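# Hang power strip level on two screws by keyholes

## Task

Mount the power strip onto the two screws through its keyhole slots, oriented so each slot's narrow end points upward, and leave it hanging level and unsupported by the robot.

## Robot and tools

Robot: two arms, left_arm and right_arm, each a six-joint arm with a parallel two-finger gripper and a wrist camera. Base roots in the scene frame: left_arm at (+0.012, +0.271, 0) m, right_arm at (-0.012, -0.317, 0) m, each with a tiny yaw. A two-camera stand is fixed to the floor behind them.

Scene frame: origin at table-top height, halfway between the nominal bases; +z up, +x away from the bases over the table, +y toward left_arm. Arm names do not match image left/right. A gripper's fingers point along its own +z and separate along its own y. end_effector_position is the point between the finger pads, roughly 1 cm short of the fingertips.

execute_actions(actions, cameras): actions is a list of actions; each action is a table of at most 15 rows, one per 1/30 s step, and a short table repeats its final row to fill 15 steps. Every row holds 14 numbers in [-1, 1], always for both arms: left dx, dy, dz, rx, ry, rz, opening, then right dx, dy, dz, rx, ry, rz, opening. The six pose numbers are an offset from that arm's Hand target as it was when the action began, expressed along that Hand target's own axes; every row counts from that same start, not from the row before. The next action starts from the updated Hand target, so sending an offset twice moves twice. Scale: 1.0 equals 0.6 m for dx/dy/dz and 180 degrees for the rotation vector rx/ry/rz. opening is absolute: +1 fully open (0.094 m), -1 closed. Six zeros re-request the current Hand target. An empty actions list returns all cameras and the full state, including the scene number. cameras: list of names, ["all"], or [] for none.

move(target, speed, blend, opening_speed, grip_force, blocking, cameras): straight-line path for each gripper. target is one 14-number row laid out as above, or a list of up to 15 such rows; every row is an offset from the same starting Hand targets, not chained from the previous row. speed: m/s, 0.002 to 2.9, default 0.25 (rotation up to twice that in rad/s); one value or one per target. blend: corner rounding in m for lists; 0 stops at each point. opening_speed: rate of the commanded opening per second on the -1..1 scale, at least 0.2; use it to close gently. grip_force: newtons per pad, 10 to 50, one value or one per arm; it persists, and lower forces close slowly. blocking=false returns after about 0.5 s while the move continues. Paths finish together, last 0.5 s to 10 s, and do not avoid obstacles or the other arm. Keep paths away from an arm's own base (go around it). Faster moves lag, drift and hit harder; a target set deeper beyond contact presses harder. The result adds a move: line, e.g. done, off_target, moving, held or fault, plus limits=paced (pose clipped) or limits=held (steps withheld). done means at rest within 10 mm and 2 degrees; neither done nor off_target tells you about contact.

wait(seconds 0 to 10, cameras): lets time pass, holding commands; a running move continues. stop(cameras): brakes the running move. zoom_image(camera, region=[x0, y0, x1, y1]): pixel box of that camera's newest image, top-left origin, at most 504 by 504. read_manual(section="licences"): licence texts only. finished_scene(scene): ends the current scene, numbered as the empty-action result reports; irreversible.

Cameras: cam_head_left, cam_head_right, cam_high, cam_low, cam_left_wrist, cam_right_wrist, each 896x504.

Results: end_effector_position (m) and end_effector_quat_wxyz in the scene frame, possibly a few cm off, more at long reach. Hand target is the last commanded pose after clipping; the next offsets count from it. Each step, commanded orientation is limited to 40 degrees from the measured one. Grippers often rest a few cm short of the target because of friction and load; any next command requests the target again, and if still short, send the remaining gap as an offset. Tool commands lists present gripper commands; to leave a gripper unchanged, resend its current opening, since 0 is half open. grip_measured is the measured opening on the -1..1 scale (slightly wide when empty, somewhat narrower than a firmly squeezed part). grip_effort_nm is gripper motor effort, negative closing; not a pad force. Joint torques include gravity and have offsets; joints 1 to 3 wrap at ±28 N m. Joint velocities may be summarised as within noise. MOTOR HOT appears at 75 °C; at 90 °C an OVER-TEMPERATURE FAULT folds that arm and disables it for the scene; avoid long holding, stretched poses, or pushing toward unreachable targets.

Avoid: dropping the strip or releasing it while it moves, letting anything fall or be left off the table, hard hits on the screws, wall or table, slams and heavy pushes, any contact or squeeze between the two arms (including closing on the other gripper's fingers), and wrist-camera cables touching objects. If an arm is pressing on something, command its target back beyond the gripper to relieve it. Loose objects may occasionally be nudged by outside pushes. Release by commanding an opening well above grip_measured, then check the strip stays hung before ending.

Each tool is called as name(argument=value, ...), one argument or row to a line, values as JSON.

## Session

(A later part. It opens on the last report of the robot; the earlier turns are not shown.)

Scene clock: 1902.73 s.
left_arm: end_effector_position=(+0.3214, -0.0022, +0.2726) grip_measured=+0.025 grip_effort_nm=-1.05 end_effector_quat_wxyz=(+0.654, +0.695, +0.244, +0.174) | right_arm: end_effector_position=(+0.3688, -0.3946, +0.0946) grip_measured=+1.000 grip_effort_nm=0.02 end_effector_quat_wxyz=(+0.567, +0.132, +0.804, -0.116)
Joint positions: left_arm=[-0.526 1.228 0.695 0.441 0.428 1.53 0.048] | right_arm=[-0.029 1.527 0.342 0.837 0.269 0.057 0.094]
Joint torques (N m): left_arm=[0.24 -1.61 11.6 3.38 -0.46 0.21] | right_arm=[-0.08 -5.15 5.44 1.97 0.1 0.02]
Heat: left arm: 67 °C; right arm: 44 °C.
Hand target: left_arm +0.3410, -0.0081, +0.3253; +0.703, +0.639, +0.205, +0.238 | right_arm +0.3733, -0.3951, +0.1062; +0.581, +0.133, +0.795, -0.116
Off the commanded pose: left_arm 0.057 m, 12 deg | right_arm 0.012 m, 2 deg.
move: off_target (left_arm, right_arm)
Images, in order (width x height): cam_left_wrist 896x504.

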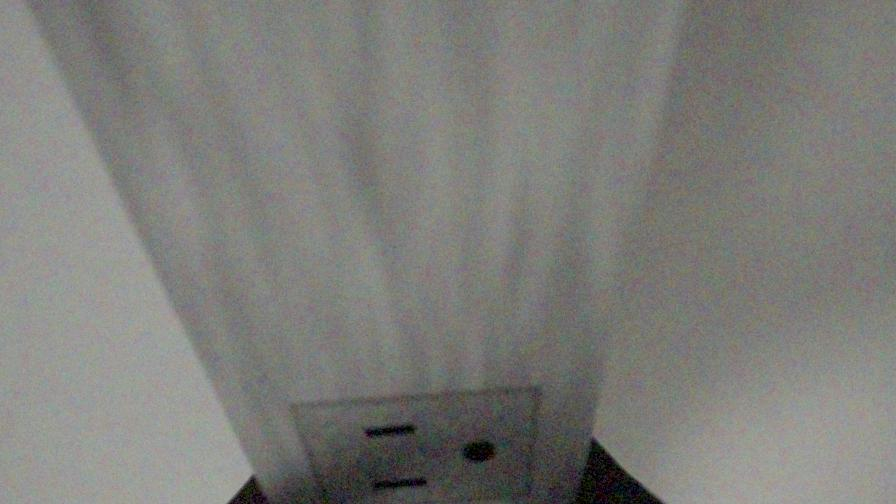

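execute_actions(
  actions=[
    [[0,-0.003,0,0,0,0.005,-0.3,0,0,0,0,0,0,1],[0,-0.006,0,0,0,0.01,-0.3,0,0,0,0,0,0,1]],
    [[0,-0.003,0,0,0,0.005,-0.3,0,0,0,0,0,0,1],[0,-0.006,0,0,0,0.01,-0.3,0,0,0,0,0,0,1]],
  ],
  cameras=[],
)

execute_actions(
  actions=[
    [[0,-0.003,0,0,0,0.005,-0.3,0,0,0,0,0,0,1],[0,-0.006,0,0,0,0.01,-0.3,0,0,0,0,0,0,1]],
    [[0,-0.003,0,0,0,0.005,-0.3,0,0,0,0,0,0,1],[0,-0.006,0,0,0,0.01,-0.3,0,0,0,0,0,0,1]],
  ],
  cameras=["cam_left_wrist","cam_head_left"],
)

Scene clock: 1913.13 s.
left_arm: end_effector_position=(+0.3215, -0.0023, +0.2728) grip_measured=+0.025 grip_effort_nm=-1.05 end_effector_quat_wxyz=(+0.654, +0.695, +0.241, +0.176) | right_arm: end_effector_position=(+0.3688, -0.3946, +0.0946) grip_measured=+1.000 grip_effort_nm=0.02 end_effector_quat_wxyz=(+0.567, +0.132, +0.804, -0.116)
Joint positions: left_arm=[-0.524 1.23 0.695 0.444 0.432 1.538 0.048] | right_arm=[-0.029 1.527 0.342 0.837 0.269 0.057 0.094]
Joint torques (N m): left_arm=[-0.1 -1.02 10.65 3.47 -0.56 0.89] | right_arm=[-0.08 -5.09 5.42 1.98 0.07 0.05]
Heat: left arm: 68 °C; right arm: 44 °C.
Hand target: left_arm +0.3417, -0.0085, +0.3181; +0.695, +0.645, +0.185, +0.260 | right_arm +0.3733, -0.3951, +0.1062; +0.581, +0.133, +0.795, -0.116
Off the commanded pose: left_arm 0.050 m, 14 deg | right_arm 0.012 m, 2 deg.
No camera images: "cameras" was empty.

Scene clock: 1914.43 s.
left_arm: end_effector_position=(+0.3219, -0.0039, +0.2714) grip_measured=+0.025 grip_effort_nm=-1.05 end_effector_quat_wxyz=(+0.654, +0.698, +0.226, +0.183) | right_arm: end_effector_position=(+0.3688, -0.3946, +0.0946) grip_measured=+1.000 grip_effort_nm=0.02 end_effector_quat_wxyz=(+0.567, +0.132, +0.804, -0.116)
Joint positions: left_arm=[-0.523 1.242 0.69 0.467 0.443 1.568 0.048] | right_arm=[-0.029 1.527 0.342 0.837 0.269 0.057 0.094]
Joint torques (N m): left_arm=[-0.17 -0.84 9.95 3.41 -0.71 1.27] | right_arm=[-0.01 -5.04 5.45 1.97 0.1 0.02]
Heat: left arm: 68 °C; right arm: 44 °C.
Hand target: left_arm +0.3426, -0.0087, +0.3110; +0.686, +0.650, +0.164, +0.281 | right_arm +0.3733, -0.3951, +0.1062; +0.581, +0.133, +0.795, -0.116
Off the commanded pose: left_arm 0.045 m, 15 deg | right_arm 0.012 m, 2 deg.
Images, in order (width x height): cam_head_left 896x504, cam_left_wrist 896x504.

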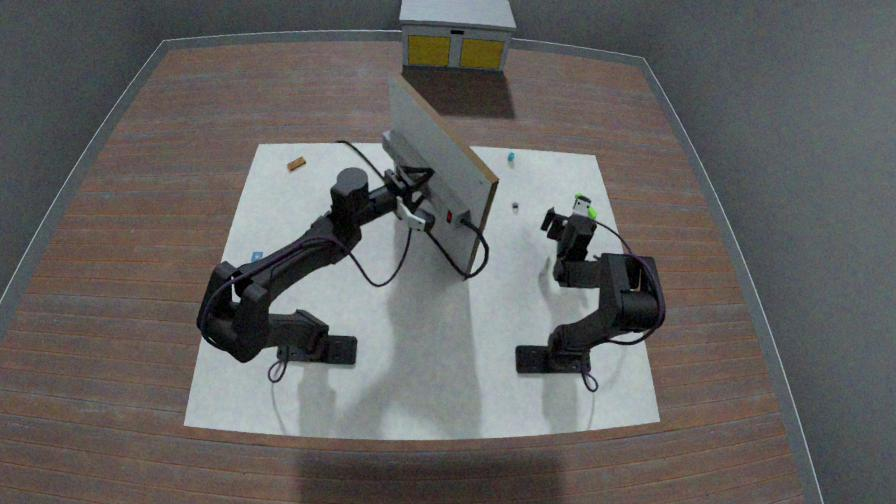

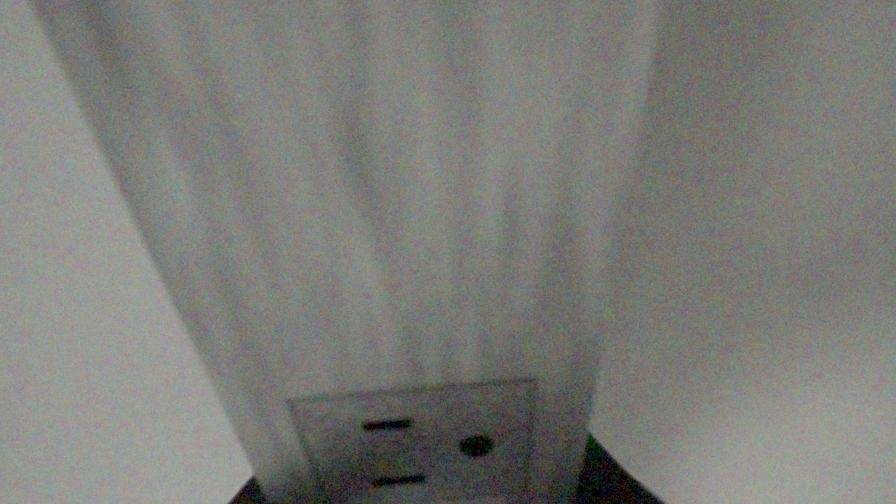

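execute_actions(
  actions=[],
)

Scene clock: 1935.70 s.
left_arm: end_effector_position=(+0.3219, -0.0039, +0.2714) grip_measured=+0.025 grip_effort_nm=-1.05 end_effector_quat_wxyz=(+0.654, +0.698, +0.226, +0.183) | right_arm: end_effector_position=(+0.3688, -0.3946, +0.0946) grip_measured=+1.000 grip_effort_nm=0.02 end_effector_quat_wxyz=(+0.567, +0.132, +0.804, -0.116)
Joint positions: left_arm=[-0.523 1.242 0.69 0.467 0.443 1.568 0.048] | right_arm=[-0.029 1.527 0.342 0.837 0.269 0.057 0.094]
Joint velocities: within noise
Joint torques (N m): left_arm=[-0.16 -0.81 9.96 3.41 -0.72 1.29] | right_arm=[-0.14 -5.14 5.44 1.96 0.11 0.01]
Heat: left arm: 72 °C; right arm: 44 °C.
Hand target: left_arm +0.3426, -0.0087, +0.3110; +0.686, +0.650, +0.164, +0.281 | right_arm +0.3733, -0.3951, +0.1062; +0.581, +0.133, +0.795, -0.116
Tool commands: left_gripper/opening=-0.3 right_gripper/opening=+1.0
Off the commanded pose: left_arm 0.045 m, 15 deg | right_arm 0.012 m, 2 deg.

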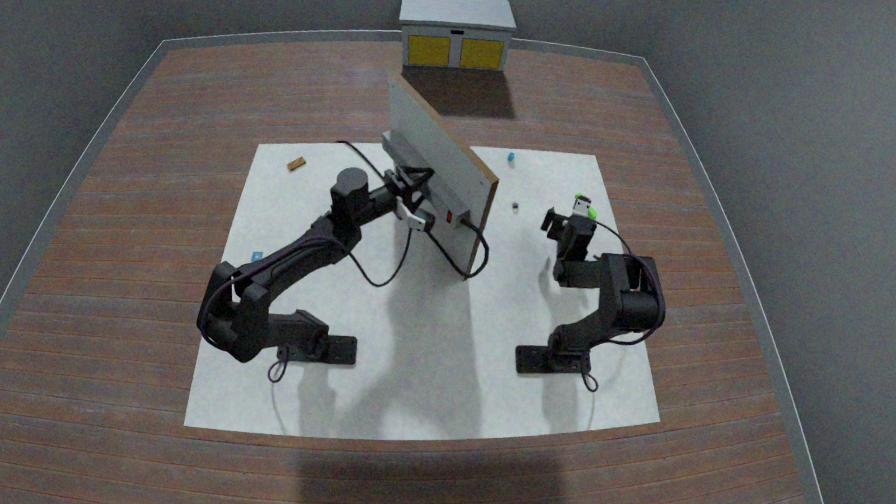

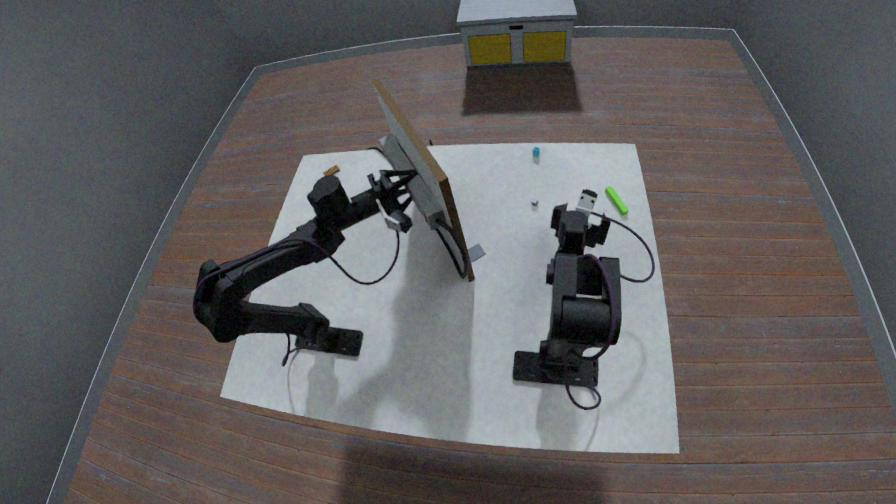

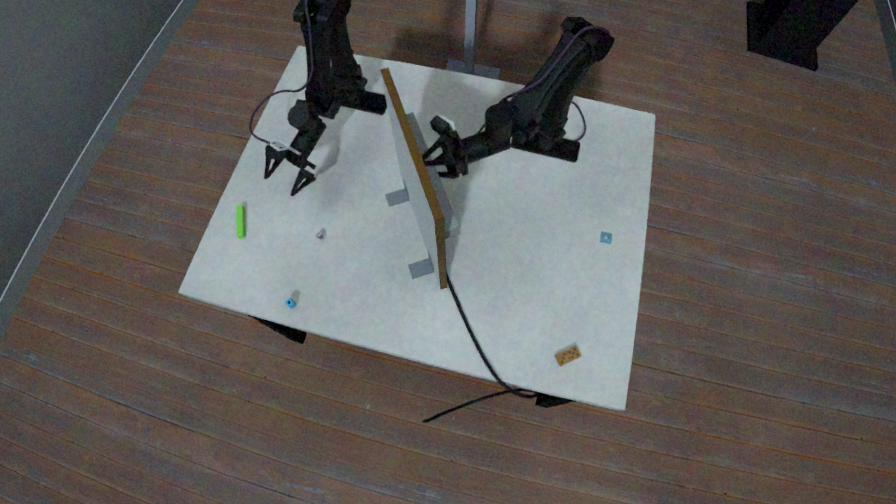

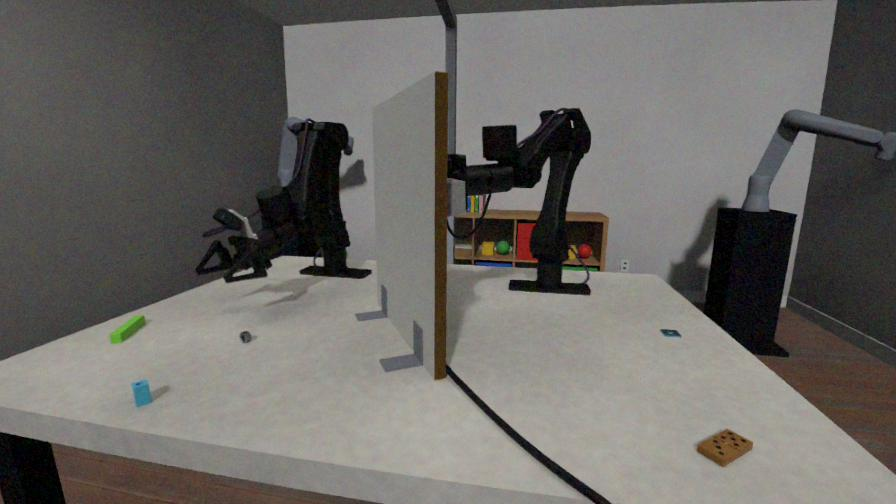

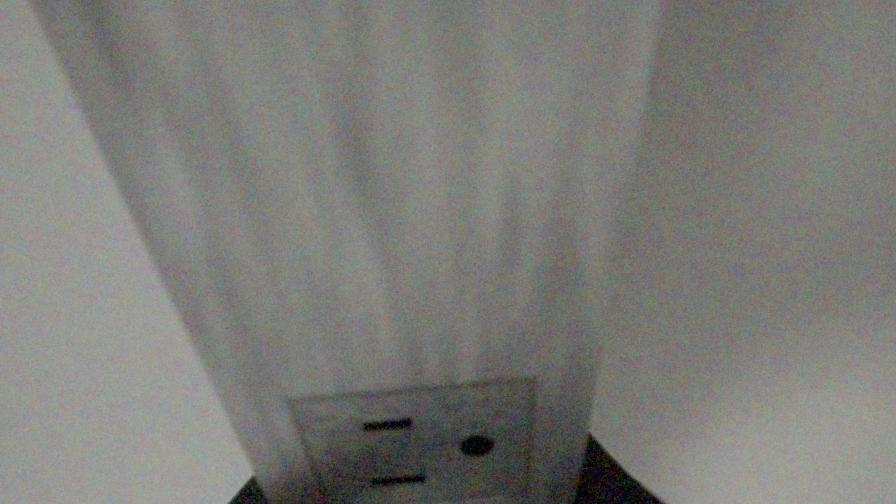

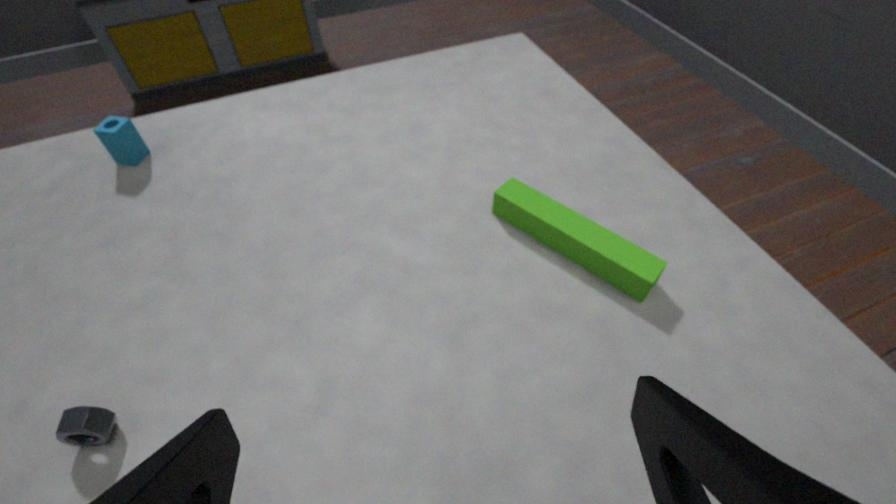

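move(
  target=[-0.0358,-0.0058,-0.0262,0.0088,-0.014,-0.046,-0.3,0,0,0,0,0,0,1],
  speed=0.04,
  cameras=["cam_left_wrist"],
)

Scene clock: 1959.20 s.
left_arm: end_effector_position=(+0.3206, -0.0040, +0.2747) grip_measured=+0.025 grip_effort_nm=-1.05 end_effector_quat_wxyz=(+0.664, +0.687, +0.216, +0.202) | right_arm: end_effector_position=(+0.3688, -0.3946, +0.0946) grip_measured=+1.000 grip_effort_nm=0.02 end_effector_quat_wxyz=(+0.567, +0.132, +0.804, -0.116)
Joint positions: left_arm=[-0.535 1.24 0.659 0.541 0.417 1.578 0.048] | right_arm=[-0.029 1.527 0.342 0.837 0.269 0.057 0.094]
Joint torques (N m): left_arm=[-1.06 -4.12 7.56 2.68 -0.11 -0.43] | right_arm=[-0.17 -5.05 5.37 1.96 0.09 0.01]
Heat: left arm: 74 °C; right arm: 44 °C. Fold the left arm in close to its base, or ease its load, before you think long.
Hand target: left_arm +0.3170, -0.0089, +0.3030; +0.699, +0.652, +0.200, +0.214 | right_arm +0.3733, -0.3951, +0.1062; +0.581, +0.133, +0.795, -0.116
Off the commanded pose: left_arm 0.029 m, 6 deg | right_arm 0.012 m, 2 deg.
MOTOR HOT: joint 4 (wrist pitch) of the left arm reports 74 °C; the controller's stop level is 90 °C. To cool a motor, set the load down, stop pushing, or move to a pose that needs little force.
move: off_target (left_arm, right_arm)
Images, in order (width x height): cam_left_wrist 896x504.

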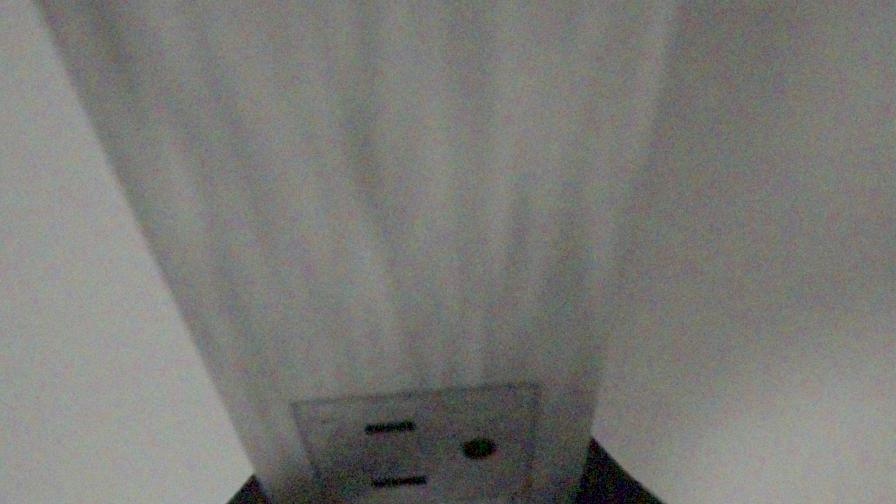

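move(
  target=[0,-0.012,0,0.028,0,0,-0.3,0,0,0,0,0,0,1],
  speed=0.04,
)

wait(
  seconds=6,
)

Scene clock: 1978.47 s.
left_arm: end_effector_position=(+0.3207, -0.0044, +0.2728) grip_measured=+0.025 grip_effort_nm=-1.05 end_effector_quat_wxyz=(+0.660, +0.690, +0.219, +0.200) | right_arm: end_effector_position=(+0.3688, -0.3946, +0.0946) grip_measured=+1.000 grip_effort_nm=0.02 end_effector_quat_wxyz=(+0.567, +0.132, +0.804, -0.116)
Joint positions: left_arm=[-0.537 1.24 0.664 0.524 0.415 1.579 0.048] | right_arm=[-0.029 1.527 0.342 0.837 0.269 0.057 0.094]
Joint torques (N m): left_arm=[-1.09 -5.5 11.19 1.21 -0.12 -0.03] | right_arm=[-0.03 -5.08 5.37 1.98 0.07 0]
Heat: left arm: 65 °C; right arm: 44 °C.
Hand target: left_arm +0.3173, -0.0094, +0.2958; +0.670, +0.682, +0.209, +0.205 | right_arm +0.3733, -0.3951, +0.1062; +0.581, +0.133, +0.795, -0.116
Off the commanded pose: left_arm 0.024 m, 2 deg | right_arm 0.012 m, 2 deg.
MOTOR HOT: cleared for the motors of the left arm.
move: off_target (left_arm, right_arm)

Scene clock: 1984.47 s.
left_arm: end_effector_position=(+0.3207, -0.0044, +0.2728) grip_measured=+0.025 grip_effort_nm=-1.05 end_effector_quat_wxyz=(+0.660, +0.690, +0.219, +0.200) | right_arm: end_effector_position=(+0.3688, -0.3946, +0.0946) grip_measured=+1.000 grip_effort_nm=0.02 end_effector_quat_wxyz=(+0.567, +0.132, +0.804, -0.116)
Joint positions: left_arm=[-0.537 1.24 0.664 0.524 0.415 1.579 0.048] | right_arm=[-0.029 1.527 0.342 0.837 0.269 0.057 0.094]
Joint torques (N m): left_arm=[-1.07 -5.44 11.17 1.22 -0.13 -0.02] | right_arm=[-0.06 -5.09 5.34 1.96 0.09 -0.02]
Heat: left arm: 61 °C; right arm: 44 °C.
Hand target: left_arm +0.3173, -0.0094, +0.2958; +0.670, +0.682, +0.209, +0.205 | right_arm +0.3733, -0.3951, +0.1062; +0.581, +0.133, +0.795, -0.116
Tool commands: left_gripper/opening=-0.3 right_gripper/opening=+1.0
Off the commanded pose: left_arm 0.024 m, 2 deg | right_arm 0.012 m, 2 deg.
wait: 6.00 s; at rest by 0.17 s

move(
  target=[0.01,0.0167,0.005,0,0,0,-0.3,0,0,0,0,0,0,1],
  speed=0.03,
)

Scene clock: 1993.20 s.
left_arm: end_effector_position=(+0.3212, -0.0045, +0.2733) grip_measured=+0.025 grip_effort_nm=-1.05 end_effector_quat_wxyz=(+0.652, +0.699, +0.219, +0.195) | right_arm: end_effector_position=(+0.3688, -0.3946, +0.0946) grip_measured=+1.000 grip_effort_nm=0.02 end_effector_quat_wxyz=(+0.567, +0.132, +0.804, -0.116)
Joint positions: left_arm=[-0.532 1.236 0.69 0.466 0.425 1.591 0.048] | right_arm=[-0.029 1.527 0.342 0.837 0.269 0.057 0.094]
Joint torques (N m): left_arm=[-0.06 -4.42 12.81 1.46 -0.04 -0.16] | right_arm=[-0.1 -5.16 5.35 1.97 0.11 0.02]
Heat: left arm: 58 °C; right arm: 44 °C.
Hand target: left_arm +0.3240, -0.0086, +0.3058; +0.670, +0.682, +0.209, +0.205 | right_arm +0.3733, -0.3951, +0.1062; +0.581, +0.133, +0.795, -0.116
Off the commanded pose: left_arm 0.033 m, 3 deg | right_arm 0.012 m, 2 deg.
move: off_target (left_arm, right_arm)

move(
  target=[0.012,0.012,0.0,0,0,0,-0.3,0,0,0,0,0,0,1],
  speed=0.03,
)

Scene clock: 1996.53 s.
left_arm: end_effector_position=(+0.3211, -0.0044, +0.2740) grip_measured=+0.025 grip_effort_nm=-1.05 end_effector_quat_wxyz=(+0.647, +0.707, +0.215, +0.186) | right_arm: end_effector_position=(+0.3688, -0.3946, +0.0946) grip_measured=+1.000 grip_effort_nm=0.02 end_effector_quat_wxyz=(+0.567, +0.132, +0.804, -0.116)
Joint positions: left_arm=[-0.52 1.236 0.715 0.418 0.456 1.601 0.048] | right_arm=[-0.029 1.527 0.342 0.837 0.269 0.057 0.094]
Joint torques (N m): left_arm=[0.64 -4.16 13.41 1.62 -0.07 -0.24] | right_arm=[-0.14 -5.07 5.39 1.99 0.08 0.04]
Heat: left arm: 58 °C; right arm: 44 °C.
Hand target: left_arm +0.3301, -0.0047, +0.3130; +0.670, +0.682, +0.209, +0.205 | right_arm +0.3733, -0.3951, +0.1062; +0.581, +0.133, +0.795, -0.116
Off the commanded pose: left_arm 0.040 m, 4 deg | right_arm 0.012 m, 2 deg.
move: off_target (left_arm, right_arm)

move(
  target=[0.0,0.0,0.0,-0.04,0,0,-0.3,0,0,0,0,0,0,1],
  speed=0.04,
)

Scene clock: 2004.10 s.
left_arm: end_effector_position=(+0.3213, -0.0049, +0.2742) grip_measured=+0.025 grip_effort_nm=-1.05 end_effector_quat_wxyz=(+0.668, +0.688, +0.210, +0.190) | right_arm: end_effector_position=(+0.3688, -0.3946, +0.0946) grip_measured=+1.000 grip_effort_nm=0.02 end_effector_quat_wxyz=(+0.567, +0.132, +0.804, -0.116)
Joint positions: left_arm=[-0.518 1.256 0.667 0.549 0.461 1.569 0.048] | right_arm=[-0.029 1.527 0.342 0.837 0.269 0.057 0.094]
Joint torques (N m): left_arm=[0.55 -3.07 8.95 3.07 -0.17 -0.53] | right_arm=[-0.02 -5.08 5.35 1.97 0.07 0.01]
Heat: left arm: 59 °C; right arm: 44 °C.
Hand target: left_arm +0.3301, -0.0047, +0.3130; +0.711, +0.639, +0.195, +0.218 | right_arm +0.3733, -0.3951, +0.1062; +0.581, +0.133, +0.795, -0.116
Off the commanded pose: left_arm 0.040 m, 8 deg | right_arm 0.012 m, 2 deg.
move: off_target (left_arm, right_arm)

execute_actions(
  actions=[],
)

zoom_image(
  camera="cam_head_left",
  region=[370, 120, 500, 250],
)

zoom_image(
  camera="cam_head_right",
  region=[370, 120, 480, 240],
)

zoom_image(
  camera="cam_high",
  region=[380, 90, 480, 260],
)

Scene clock: 2017.07 s.
left_arm: end_effector_position=(+0.3213, -0.0049, +0.2742) grip_measured=+0.025 grip_effort_nm=-1.05 end_effector_quat_wxyz=(+0.668, +0.688, +0.210, +0.190) | right_arm: end_effector_position=(+0.3688, -0.3946, +0.0946) grip_measured=+1.000 grip_effort_nm=0.02 end_effector_quat_wxyz=(+0.567, +0.132, +0.804, -0.116)
Joint positions: left_arm=[-0.518 1.256 0.667 0.549 0.461 1.569 0.048] | right_arm=[-0.029 1.527 0.342 0.837 0.269 0.057 0.094]
Joint velocities: within noise
Joint torques (N m): left_arm=[0.54 -3.11 8.95 3.07 -0.16 -0.53] | right_arm=[-0.18 -5.01 5.42 1.98 0.1 0]
Heat: left arm: 62 °C; right arm: 44 °C.
Hand target: left_arm +0.3301, -0.0047, +0.3130; +0.711, +0.639, +0.195, +0.218 | right_arm +0.3733, -0.3951, +0.1062; +0.581, +0.133, +0.795, -0.116
Tool commands: left_gripper/opening=-0.3 right_gripper/opening=+1.0
Off the commanded pose: left_arm 0.040 m, 8 deg | right_arm 0.012 m, 2 deg.

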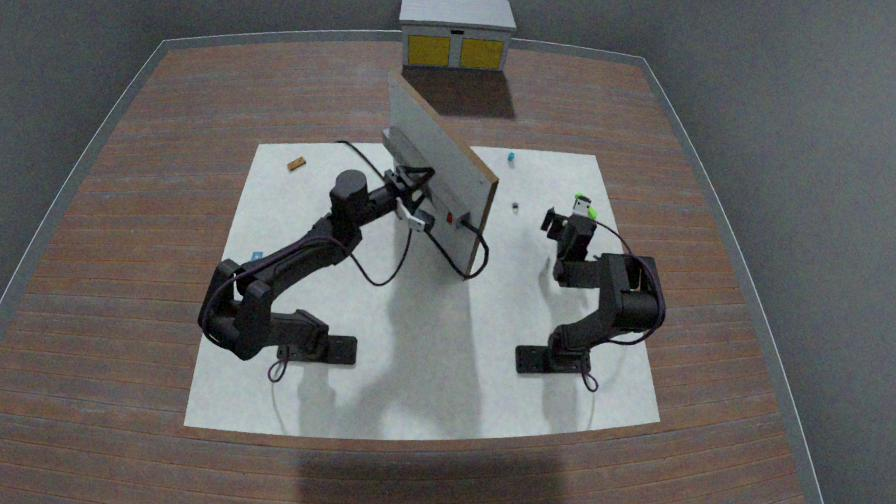

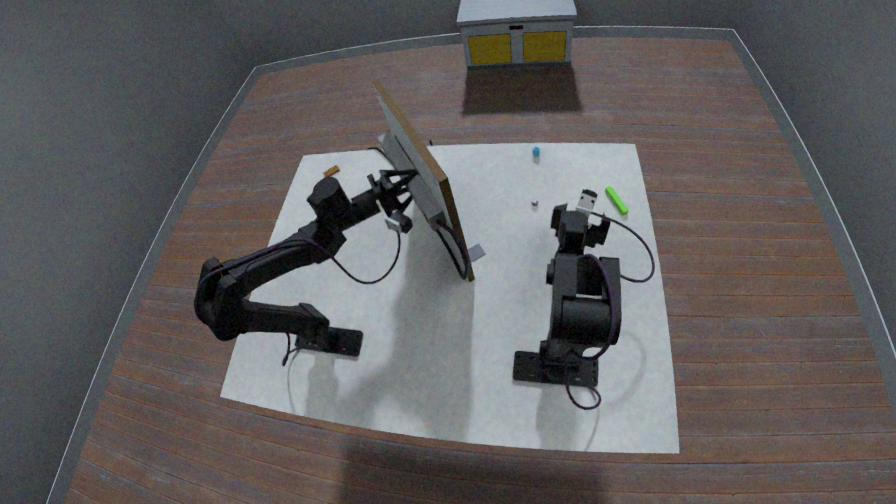

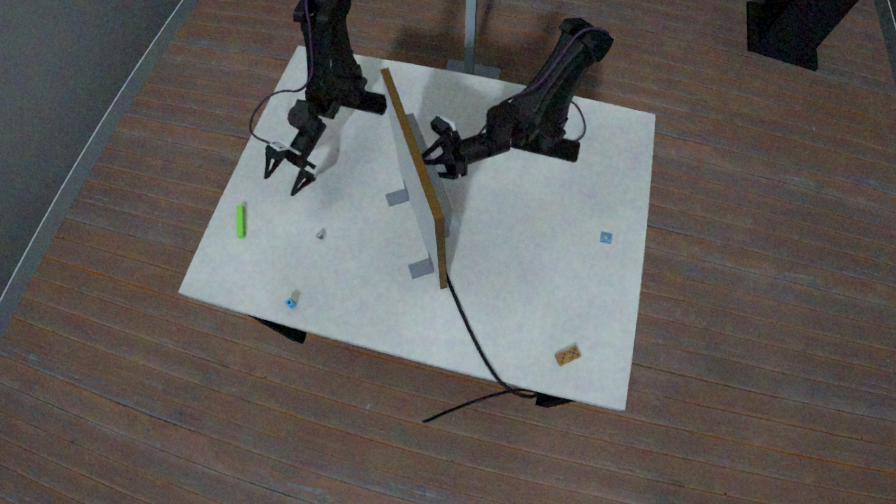

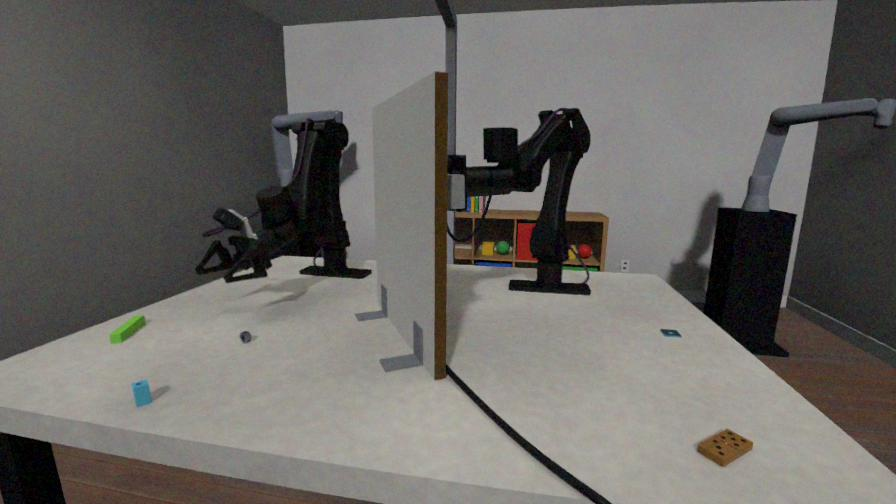

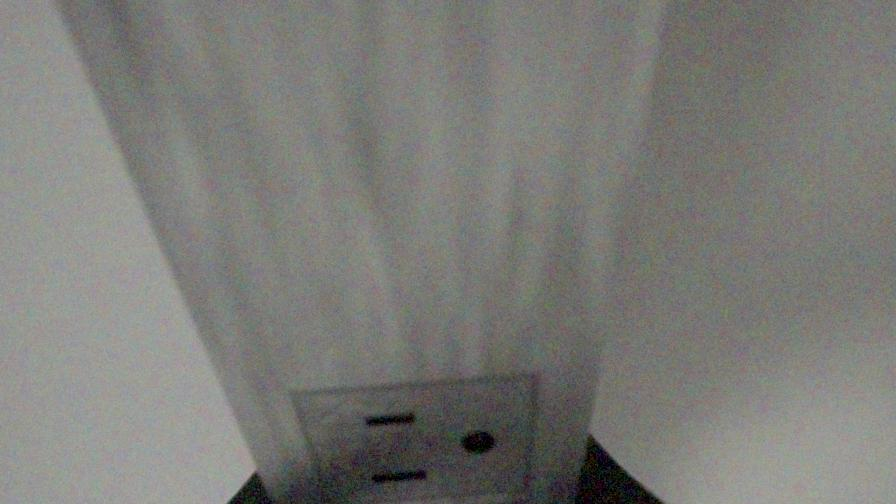

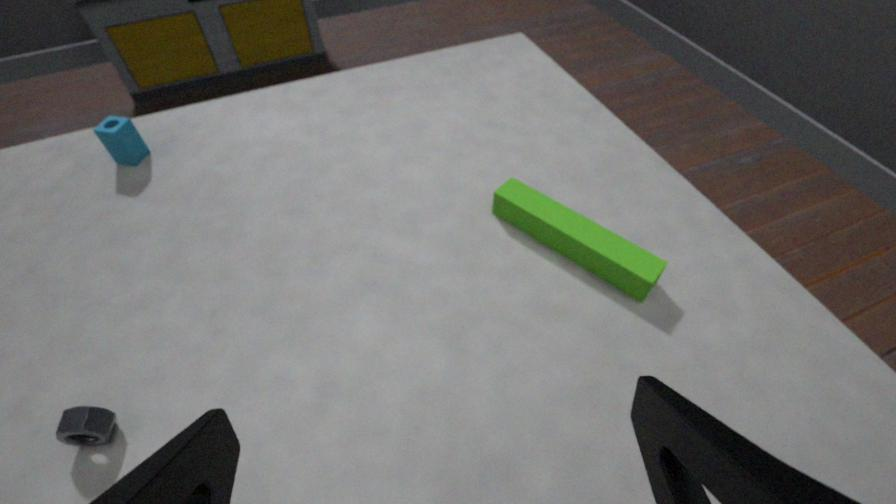

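Scaled by 3.877.

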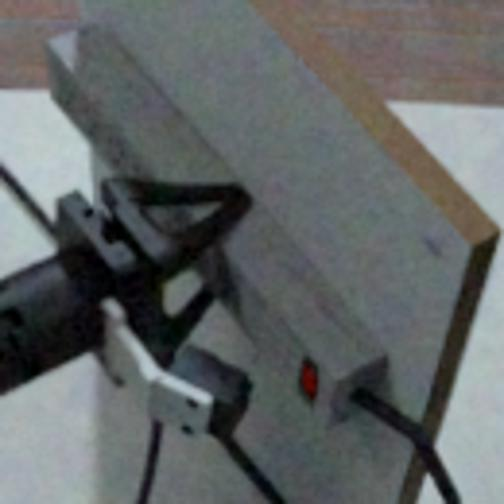

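Scaled by 4.200.

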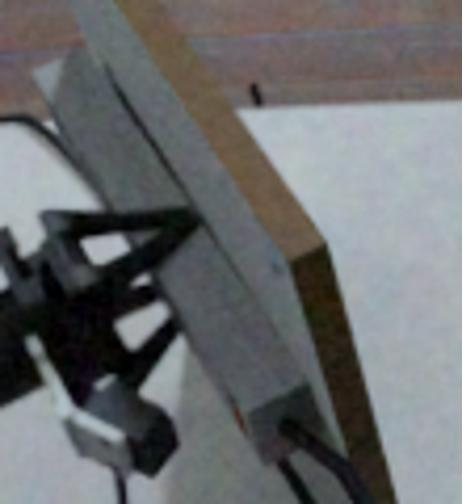

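Scaled by 2.965.

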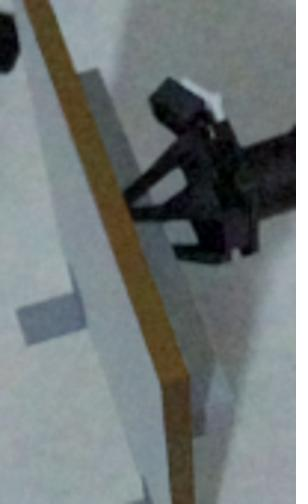

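zoom_image(
  camera="cam_head_right",
  region=[376, 128, 426, 176],
)

zoom_image(
  camera="cam_head_right",
  region=[405, 165, 465, 225],
)

zoom_image(
  camera="cam_low",
  region=[420, 140, 500, 220],
)

Scaled by 10.080.

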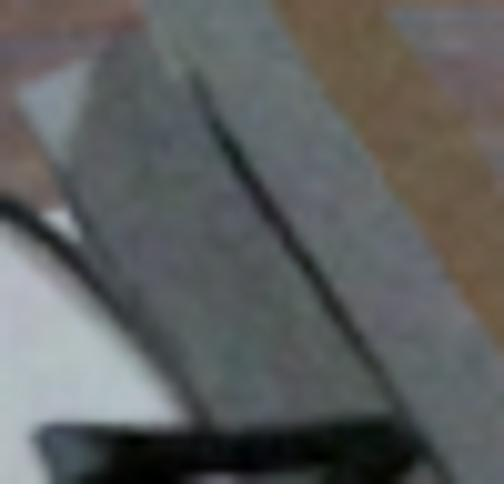

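Scaled by 8.400.

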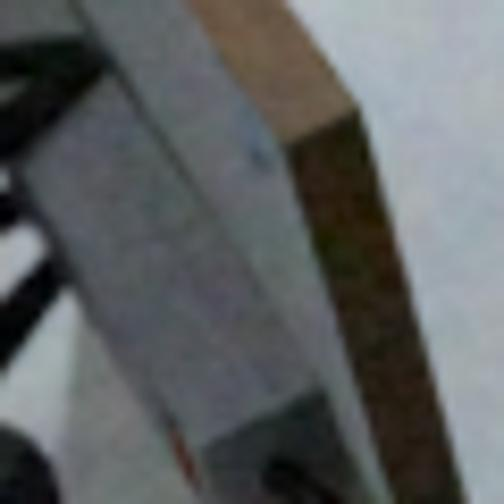

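Scaled by 6.300.

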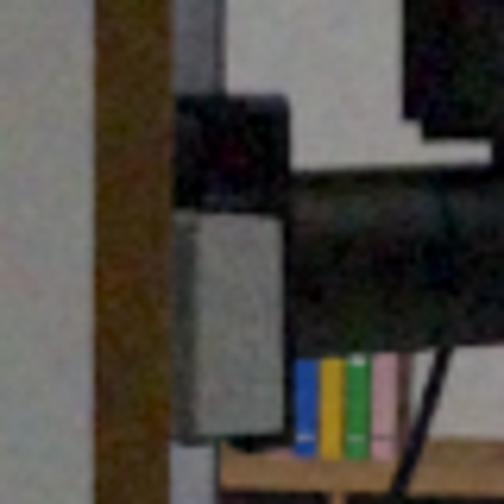

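move(
  target=[-0.012,0.02,0.0,0.0,0,0,-0.3,0,0,0,0,0,0,1],
  speed=0.03,
)

Scene clock: 2037.43 s.
left_arm: end_effector_position=(+0.3213, -0.0049, +0.2742) grip_measured=+0.025 grip_effort_nm=-1.05 end_effector_quat_wxyz=(+0.668, +0.688, +0.210, +0.190) | right_arm: end_effector_position=(+0.3688, -0.3946, +0.0946) grip_measured=+1.000 grip_effort_nm=0.02 end_effector_quat_wxyz=(+0.567, +0.132, +0.804, -0.116)
Joint positions: left_arm=[-0.518 1.256 0.667 0.549 0.462 1.569 0.048] | right_arm=[-0.029 1.527 0.342 0.837 0.269 0.057 0.094]
Joint torques (N m): left_arm=[-0.88 -5.48 10.61 2.56 -0.42 -0.56] | right_arm=[-0.09 -5.18 5.49 1.95 0.12 -0.01]
Heat: left arm: 64 °C; right arm: 44 °C.
Hand target: left_arm +0.3234, -0.0077, +0.3249; +0.711, +0.639, +0.195, +0.218 | right_arm +0.3733, -0.3951, +0.1062; +0.581, +0.133, +0.795, -0.116
Off the commanded pose: left_arm 0.051 m, 8 deg | right_arm 0.012 m, 2 deg.
move: off_target (left_arm, right_arm)

move(
  target=[0,0.015,0.0,0.0,0,0,-0.3,0,0,0,0,0,0,1],
  speed=0.03,
)

Scene clock: 2042.40 s.
left_arm: end_effector_position=(+0.3211, -0.0049, +0.2748) grip_measured=+0.025 grip_effort_nm=-1.05 end_effector_quat_wxyz=(+0.669, +0.687, +0.212, +0.189) | right_arm: end_effector_position=(+0.3688, -0.3946, +0.0946) grip_measured=+1.000 grip_effort_nm=0.02 end_effector_quat_wxyz=(+0.567, +0.132, +0.804, -0.116)
Joint positions: left_arm=[-0.52 1.254 0.667 0.549 0.458 1.564 0.048] | right_arm=[-0.029 1.527 0.342 0.837 0.269 0.057 0.094]
Joint torques (N m): left_arm=[-0.8 -6.68 12.67 2.15 -0.35 -0.54] | right_arm=[-0.1 -5.05 5.34 1.98 0.08 0]
Heat: left arm: 63 °C; right arm: 44 °C.
Hand target: left_arm +0.3228, -0.0069, +0.3339; +0.711, +0.639, +0.195, +0.218 | right_arm +0.3733, -0.3951, +0.1062; +0.581, +0.133, +0.795, -0.116
Off the commanded pose: left_arm 0.059 m, 8 deg | right_arm 0.012 m, 2 deg.
move: off_target (left_arm, right_arm)

move(
  target=[0,-0.006,0.0,0.0,0,0.03,-0.3,0,0,0,0,0,0,1],
  speed=0.03,
)

move(
  target=[0,0,0.0,0.0,0,0.02,-0.3,0,0,0,0,0,0,1],
  speed=0.03,
)

Scene clock: 2050.20 s.
left_arm: end_effector_position=(+0.3213, -0.0051, +0.2752) grip_measured=+0.025 grip_effort_nm=-1.05 end_effector_quat_wxyz=(+0.665, +0.690, +0.201, +0.204) | right_arm: end_effector_position=(+0.3688, -0.3946, +0.0946) grip_measured=+1.000 grip_effort_nm=0.02 end_effector_quat_wxyz=(+0.567, +0.132, +0.804, -0.116)
Joint positions: left_arm=[-0.524 1.253 0.667 0.548 0.447 1.601 0.048] | right_arm=[-0.029 1.527 0.342 0.837 0.269 0.057 0.094]
Joint torques (N m): left_arm=[-0.69 -6.04 11.73 2.32 -0.34 0.19] | right_arm=[-0.03 -5.04 5.59 1.98 0.11 0.01]
Heat: left arm: 61 °C; right arm: 44 °C.
Hand target: left_arm +0.3230, -0.0072, +0.3303; +0.700, +0.647, +0.165, +0.251 | right_arm +0.3733, -0.3951, +0.1062; +0.581, +0.133, +0.795, -0.116
Off the commanded pose: left_arm 0.055 m, 9 deg | right_arm 0.012 m, 2 deg.
move: off_target (left_arm, right_arm)

Scene clock: 2051.83 s.
left_arm: end_effector_position=(+0.3214, -0.0051, +0.2752) grip_measured=+0.025 grip_effort_nm=-1.05 end_effector_quat_wxyz=(+0.663, +0.691, +0.198, +0.207) | right_arm: end_effector_position=(+0.3688, -0.3946, +0.0946) grip_measured=+1.000 grip_effort_nm=0.02 end_effector_quat_wxyz=(+0.567, +0.132, +0.804, -0.116)
Joint positions: left_arm=[-0.524 1.253 0.667 0.548 0.447 1.612 0.048] | right_arm=[-0.029 1.527 0.342 0.837 0.269 0.057 0.094]
Joint torques (N m): left_arm=[-0.79 -6.09 11.78 2.29 -0.38 0.77] | right_arm=[-0.13 -5.05 5.37 1.98 0.08 -0.01]
Heat: left arm: 61 °C; right arm: 44 °C.
Hand target: left_arm +0.3230, -0.0072, +0.3303; +0.692, +0.652, +0.145, +0.273 | right_arm +0.3733, -0.3951, +0.1062; +0.581, +0.133, +0.795, -0.116
Off the commanded pose: left_arm 0.055 m, 11 deg | right_arm 0.012 m, 2 deg.
move: off_target (left_arm, right_arm)

move(
  target=[0,0,0.006,0.0,-0.04,0,-0.3,0,0,0,0,0,0,1],
  speed=0.04,
)

Scene clock: 2059.80 s.
left_arm: end_effector_position=(+0.3193, -0.0052, +0.2759) grip_measured=+0.025 grip_effort_nm=-1.05 end_effector_quat_wxyz=(+0.671, +0.701, +0.163, +0.181) | right_arm: end_effector_position=(+0.3688, -0.3946, +0.0946) grip_measured=+1.000 grip_effort_nm=0.02 end_effector_quat_wxyz=(+0.567, +0.132, +0.804, -0.116)
Joint positions: left_arm=[-0.472 1.279 0.69 0.546 0.589 1.629 0.048] | right_arm=[-0.029 1.527 0.342 0.837 0.269 0.057 0.094]
Joint torques (N m): left_arm=[0.61 -4.3 14.09 2.16 0.24 0.63] | right_arm=[-0.02 -5.19 5.37 1.94 0.08 0]
Heat: left arm: 60 °C; right arm: 44 °C.
Hand target: left_arm +0.3251, -0.0102, +0.3306; +0.700, +0.668, +0.101, +0.232 | right_arm +0.3733, -0.3951, +0.1062; +0.581, +0.133, +0.795, -0.116
Off the commanded pose: left_arm 0.055 m, 11 deg | right_arm 0.012 m, 2 deg.
move: off_target (left_arm, right_arm)

wait(
  seconds=0,
  cameras=["cam_head_right","cam_low","cam_left_wrist"],
)

zoom_image(
  camera="cam_head_right",
  region=[370, 125, 470, 225],
)

zoom_image(
  camera="cam_low",
  region=[420, 140, 500, 220],
)

Scene clock: 2067.10 s.
left_arm: end_effector_position=(+0.3193, -0.0052, +0.2759) grip_measured=+0.025 grip_effort_nm=-1.05 end_effector_quat_wxyz=(+0.671, +0.701, +0.163, +0.181) | right_arm: end_effector_position=(+0.3688, -0.3946, +0.0946) grip_measured=+1.000 grip_effort_nm=0.02 end_effector_quat_wxyz=(+0.567, +0.132, +0.804, -0.116)
Joint positions: left_arm=[-0.472 1.279 0.69 0.546 0.589 1.629 0.048] | right_arm=[-0.029 1.527 0.342 0.837 0.269 0.057 0.094]
Joint torques (N m): left_arm=[0.62 -4.3 14.22 2.17 0.26 0.63] | right_arm=[-0.09 -5.05 5.44 1.97 0.11 0.01]
Heat: left arm: 59 °C; right arm: 44 °C.
Hand target: left_arm +0.3251, -0.0102, +0.3306; +0.700, +0.668, +0.101, +0.232 | right_arm +0.3733, -0.3951, +0.1062; +0.581, +0.133, +0.795, -0.116
Tool commands: left_gripper/opening=-0.3 right_gripper/opening=+1.0
Off the commanded pose: left_arm 0.055 m, 11 deg | right_arm 0.012 m, 2 deg.
Images, in order (width x height): cam_head_right 896x504, cam_low 896x504, cam_left_wrist 896x504.

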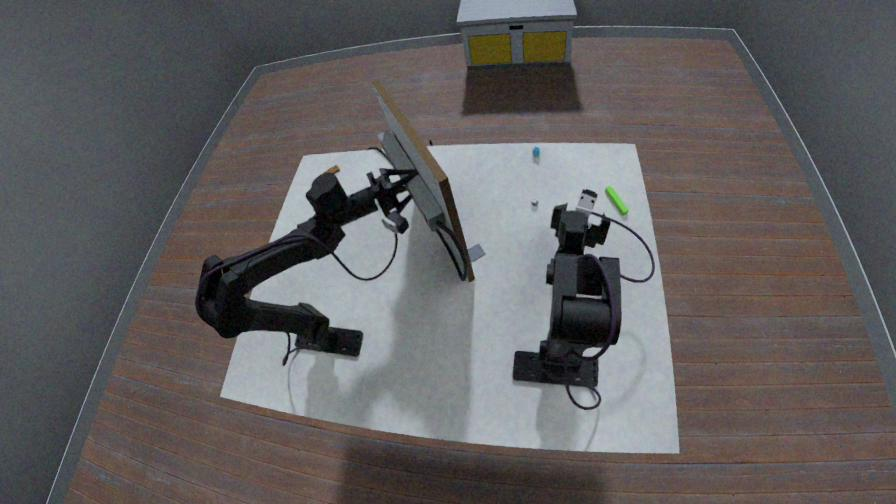

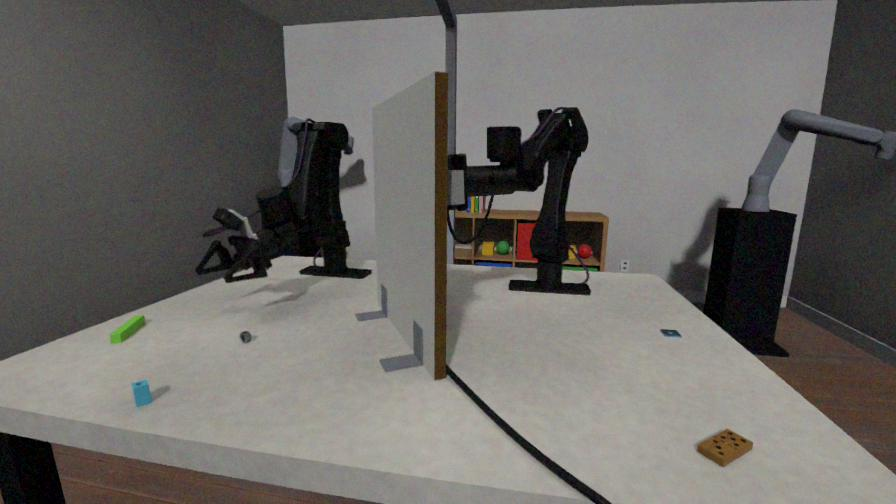

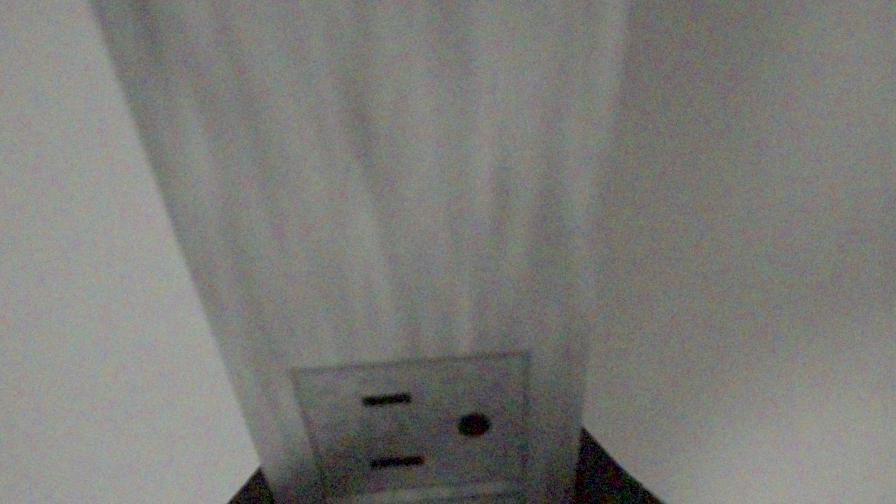

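Scaled by 5.040.

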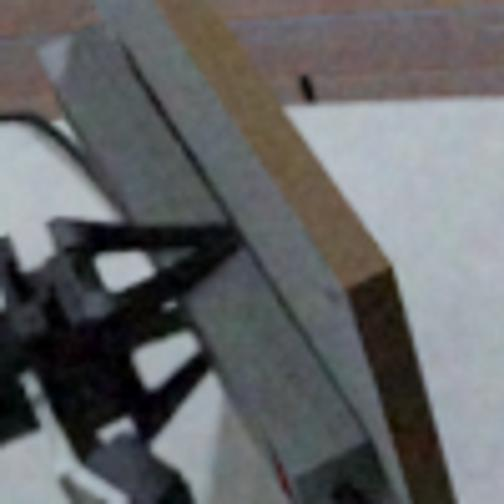

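Scaled by 6.300.

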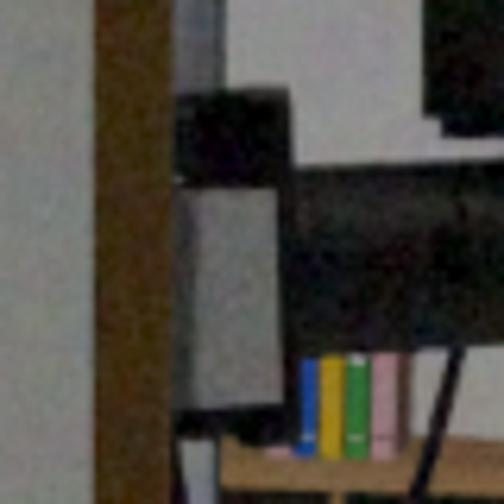

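move(
  target=[-0.0034,-0.0196,-0.0018,0,0,-0.02,-0.3,0,0,0,0,0,0,1],
  speed=0.04,
)

move(
  target=[-0.0023,-0.0196,-0.0018,0,0,-0.0,-0.3,0,0,0,0,0,0,1],
  speed=0.04,
)

Scene clock: 2082.30 s.
left_arm: end_effector_position=(+0.3194, -0.0051, +0.2747) grip_measured=+0.025 grip_effort_nm=-1.05 end_effector_quat_wxyz=(+0.672, +0.701, +0.162, +0.175) | right_arm: end_effector_position=(+0.3688, -0.3946, +0.0946) grip_measured=+1.000 grip_effort_nm=0.02 end_effector_quat_wxyz=(+0.567, +0.132, +0.804, -0.116)
Joint positions: left_arm=[-0.466 1.285 0.69 0.551 0.604 1.624 0.048] | right_arm=[-0.029 1.527 0.342 0.837 0.269 0.057 0.094]
Joint torques (N m): left_arm=[0.4 -3.37 11.58 2.61 0.13 -0.06] | right_arm=[-0.01 -5.16 5.48 1.96 0.11 0.01]
Heat: left arm: 60 °C; right arm: 44 °C.
Hand target: left_arm +0.3250, -0.0101, +0.3187; +0.707, +0.665, +0.122, +0.210 | right_arm +0.3733, -0.3951, +0.1062; +0.581, +0.133, +0.795, -0.116
Off the commanded pose: left_arm 0.045 m, 8 deg | right_arm 0.012 m, 2 deg.
move: off_target (left_arm, right_arm)

Scene clock: 2083.30 s.
left_arm: end_effector_position=(+0.3208, -0.0055, +0.2752) grip_measured=+0.025 grip_effort_nm=-1.05 end_effector_quat_wxyz=(+0.676, +0.699, +0.157, +0.174) | right_arm: end_effector_position=(+0.3688, -0.3946, +0.0946) grip_measured=+1.000 grip_effort_nm=0.02 end_effector_quat_wxyz=(+0.567, +0.132, +0.804, -0.116)
Joint positions: left_arm=[-0.46 1.299 0.69 0.577 0.619 1.621 0.048] | right_arm=[-0.029 1.527 0.342 0.837 0.269 0.057 0.094]
Joint torques (N m): left_arm=[-0.27 -3.06 9.01 2.82 -0.06 -0.02] | right_arm=[0.02 -5.15 5.49 1.98 0.11 0.01]
Heat: left arm: 60 °C; right arm: 44 °C.
Hand target: left_arm +0.3249, -0.0102, +0.3068; +0.707, +0.665, +0.122, +0.210 | right_arm +0.3733, -0.3951, +0.1062; +0.581, +0.133, +0.795, -0.116
Off the commanded pose: left_arm 0.032 m, 8 deg | right_arm 0.012 m, 2 deg.
move: off_target (left_arm, right_arm)

move(
  target=[-0.0023,-0.0196,-0.0018,0,0,-0.0,-0.3,0,0,0,0,0,0,1],
  speed=0.04,
)

move(
  target=[-0.0023,-0.0196,-0.0018,0,0,-0.0,-0.3,0,0,0,0,0,0,1],
  speed=0.04,
)

Scene clock: 2087.57 s.
left_arm: end_effector_position=(+0.3211, -0.0054, +0.2741) grip_measured=+0.025 grip_effort_nm=-1.05 end_effector_quat_wxyz=(+0.686, +0.689, +0.152, +0.178) | right_arm: end_effector_position=(+0.3688, -0.3946, +0.0946) grip_measured=+1.000 grip_effort_nm=0.02 end_effector_quat_wxyz=(+0.567, +0.132, +0.804, -0.116)
Joint positions: left_arm=[-0.457 1.317 0.664 0.659 0.626 1.604 0.048] | right_arm=[-0.029 1.527 0.342 0.837 0.269 0.057 0.094]
Joint torques (N m): left_arm=[-0.46 -2.62 8.31 2.59 -0.18 0.19] | right_arm=[-0.09 -5.08 5.48 1.98 0.1 0.01]
Heat: left arm: 60 °C; right arm: 44 °C.
Hand target: left_arm +0.3248, -0.0102, +0.2949; +0.707, +0.665, +0.122, +0.210 | right_arm +0.3733, -0.3951, +0.1062; +0.581, +0.133, +0.795, -0.116
Off the commanded pose: left_arm 0.022 m, 6 deg | right_arm 0.012 m, 2 deg.
move: off_target (left_arm, right_arm)

Scene clock: 2088.70 s.
left_arm: end_effector_position=(+0.3211, -0.0053, +0.2730) grip_measured=+0.025 grip_effort_nm=-1.05 end_effector_quat_wxyz=(+0.697, +0.678, +0.146, +0.182) | right_arm: end_effector_position=(+0.3688, -0.3946, +0.0946) grip_measured=+1.000 grip_effort_nm=0.02 end_effector_quat_wxyz=(+0.567, +0.132, +0.804, -0.116)
Joint positions: left_arm=[-0.455 1.34 0.636 0.751 0.63 1.585 0.048] | right_arm=[-0.029 1.527 0.342 0.837 0.269 0.057 0.094]
Joint torques (N m): left_arm=[-0.57 -2.14 7.8 2.22 -0.23 0.39] | right_arm=[-0.14 -5.07 5.45 1.99 0.08 0.03]
Heat: left arm: 60 °C; right arm: 44 °C.
Hand target: left_arm +0.3246, -0.0102, +0.2830; +0.707, +0.665, +0.122, +0.210 | right_arm +0.3733, -0.3951, +0.1062; +0.581, +0.133, +0.795, -0.116
Off the commanded pose: left_arm 0.012 m, 5 deg | right_arm 0.012 m, 2 deg.
move: off_target (left_arm, right_arm)


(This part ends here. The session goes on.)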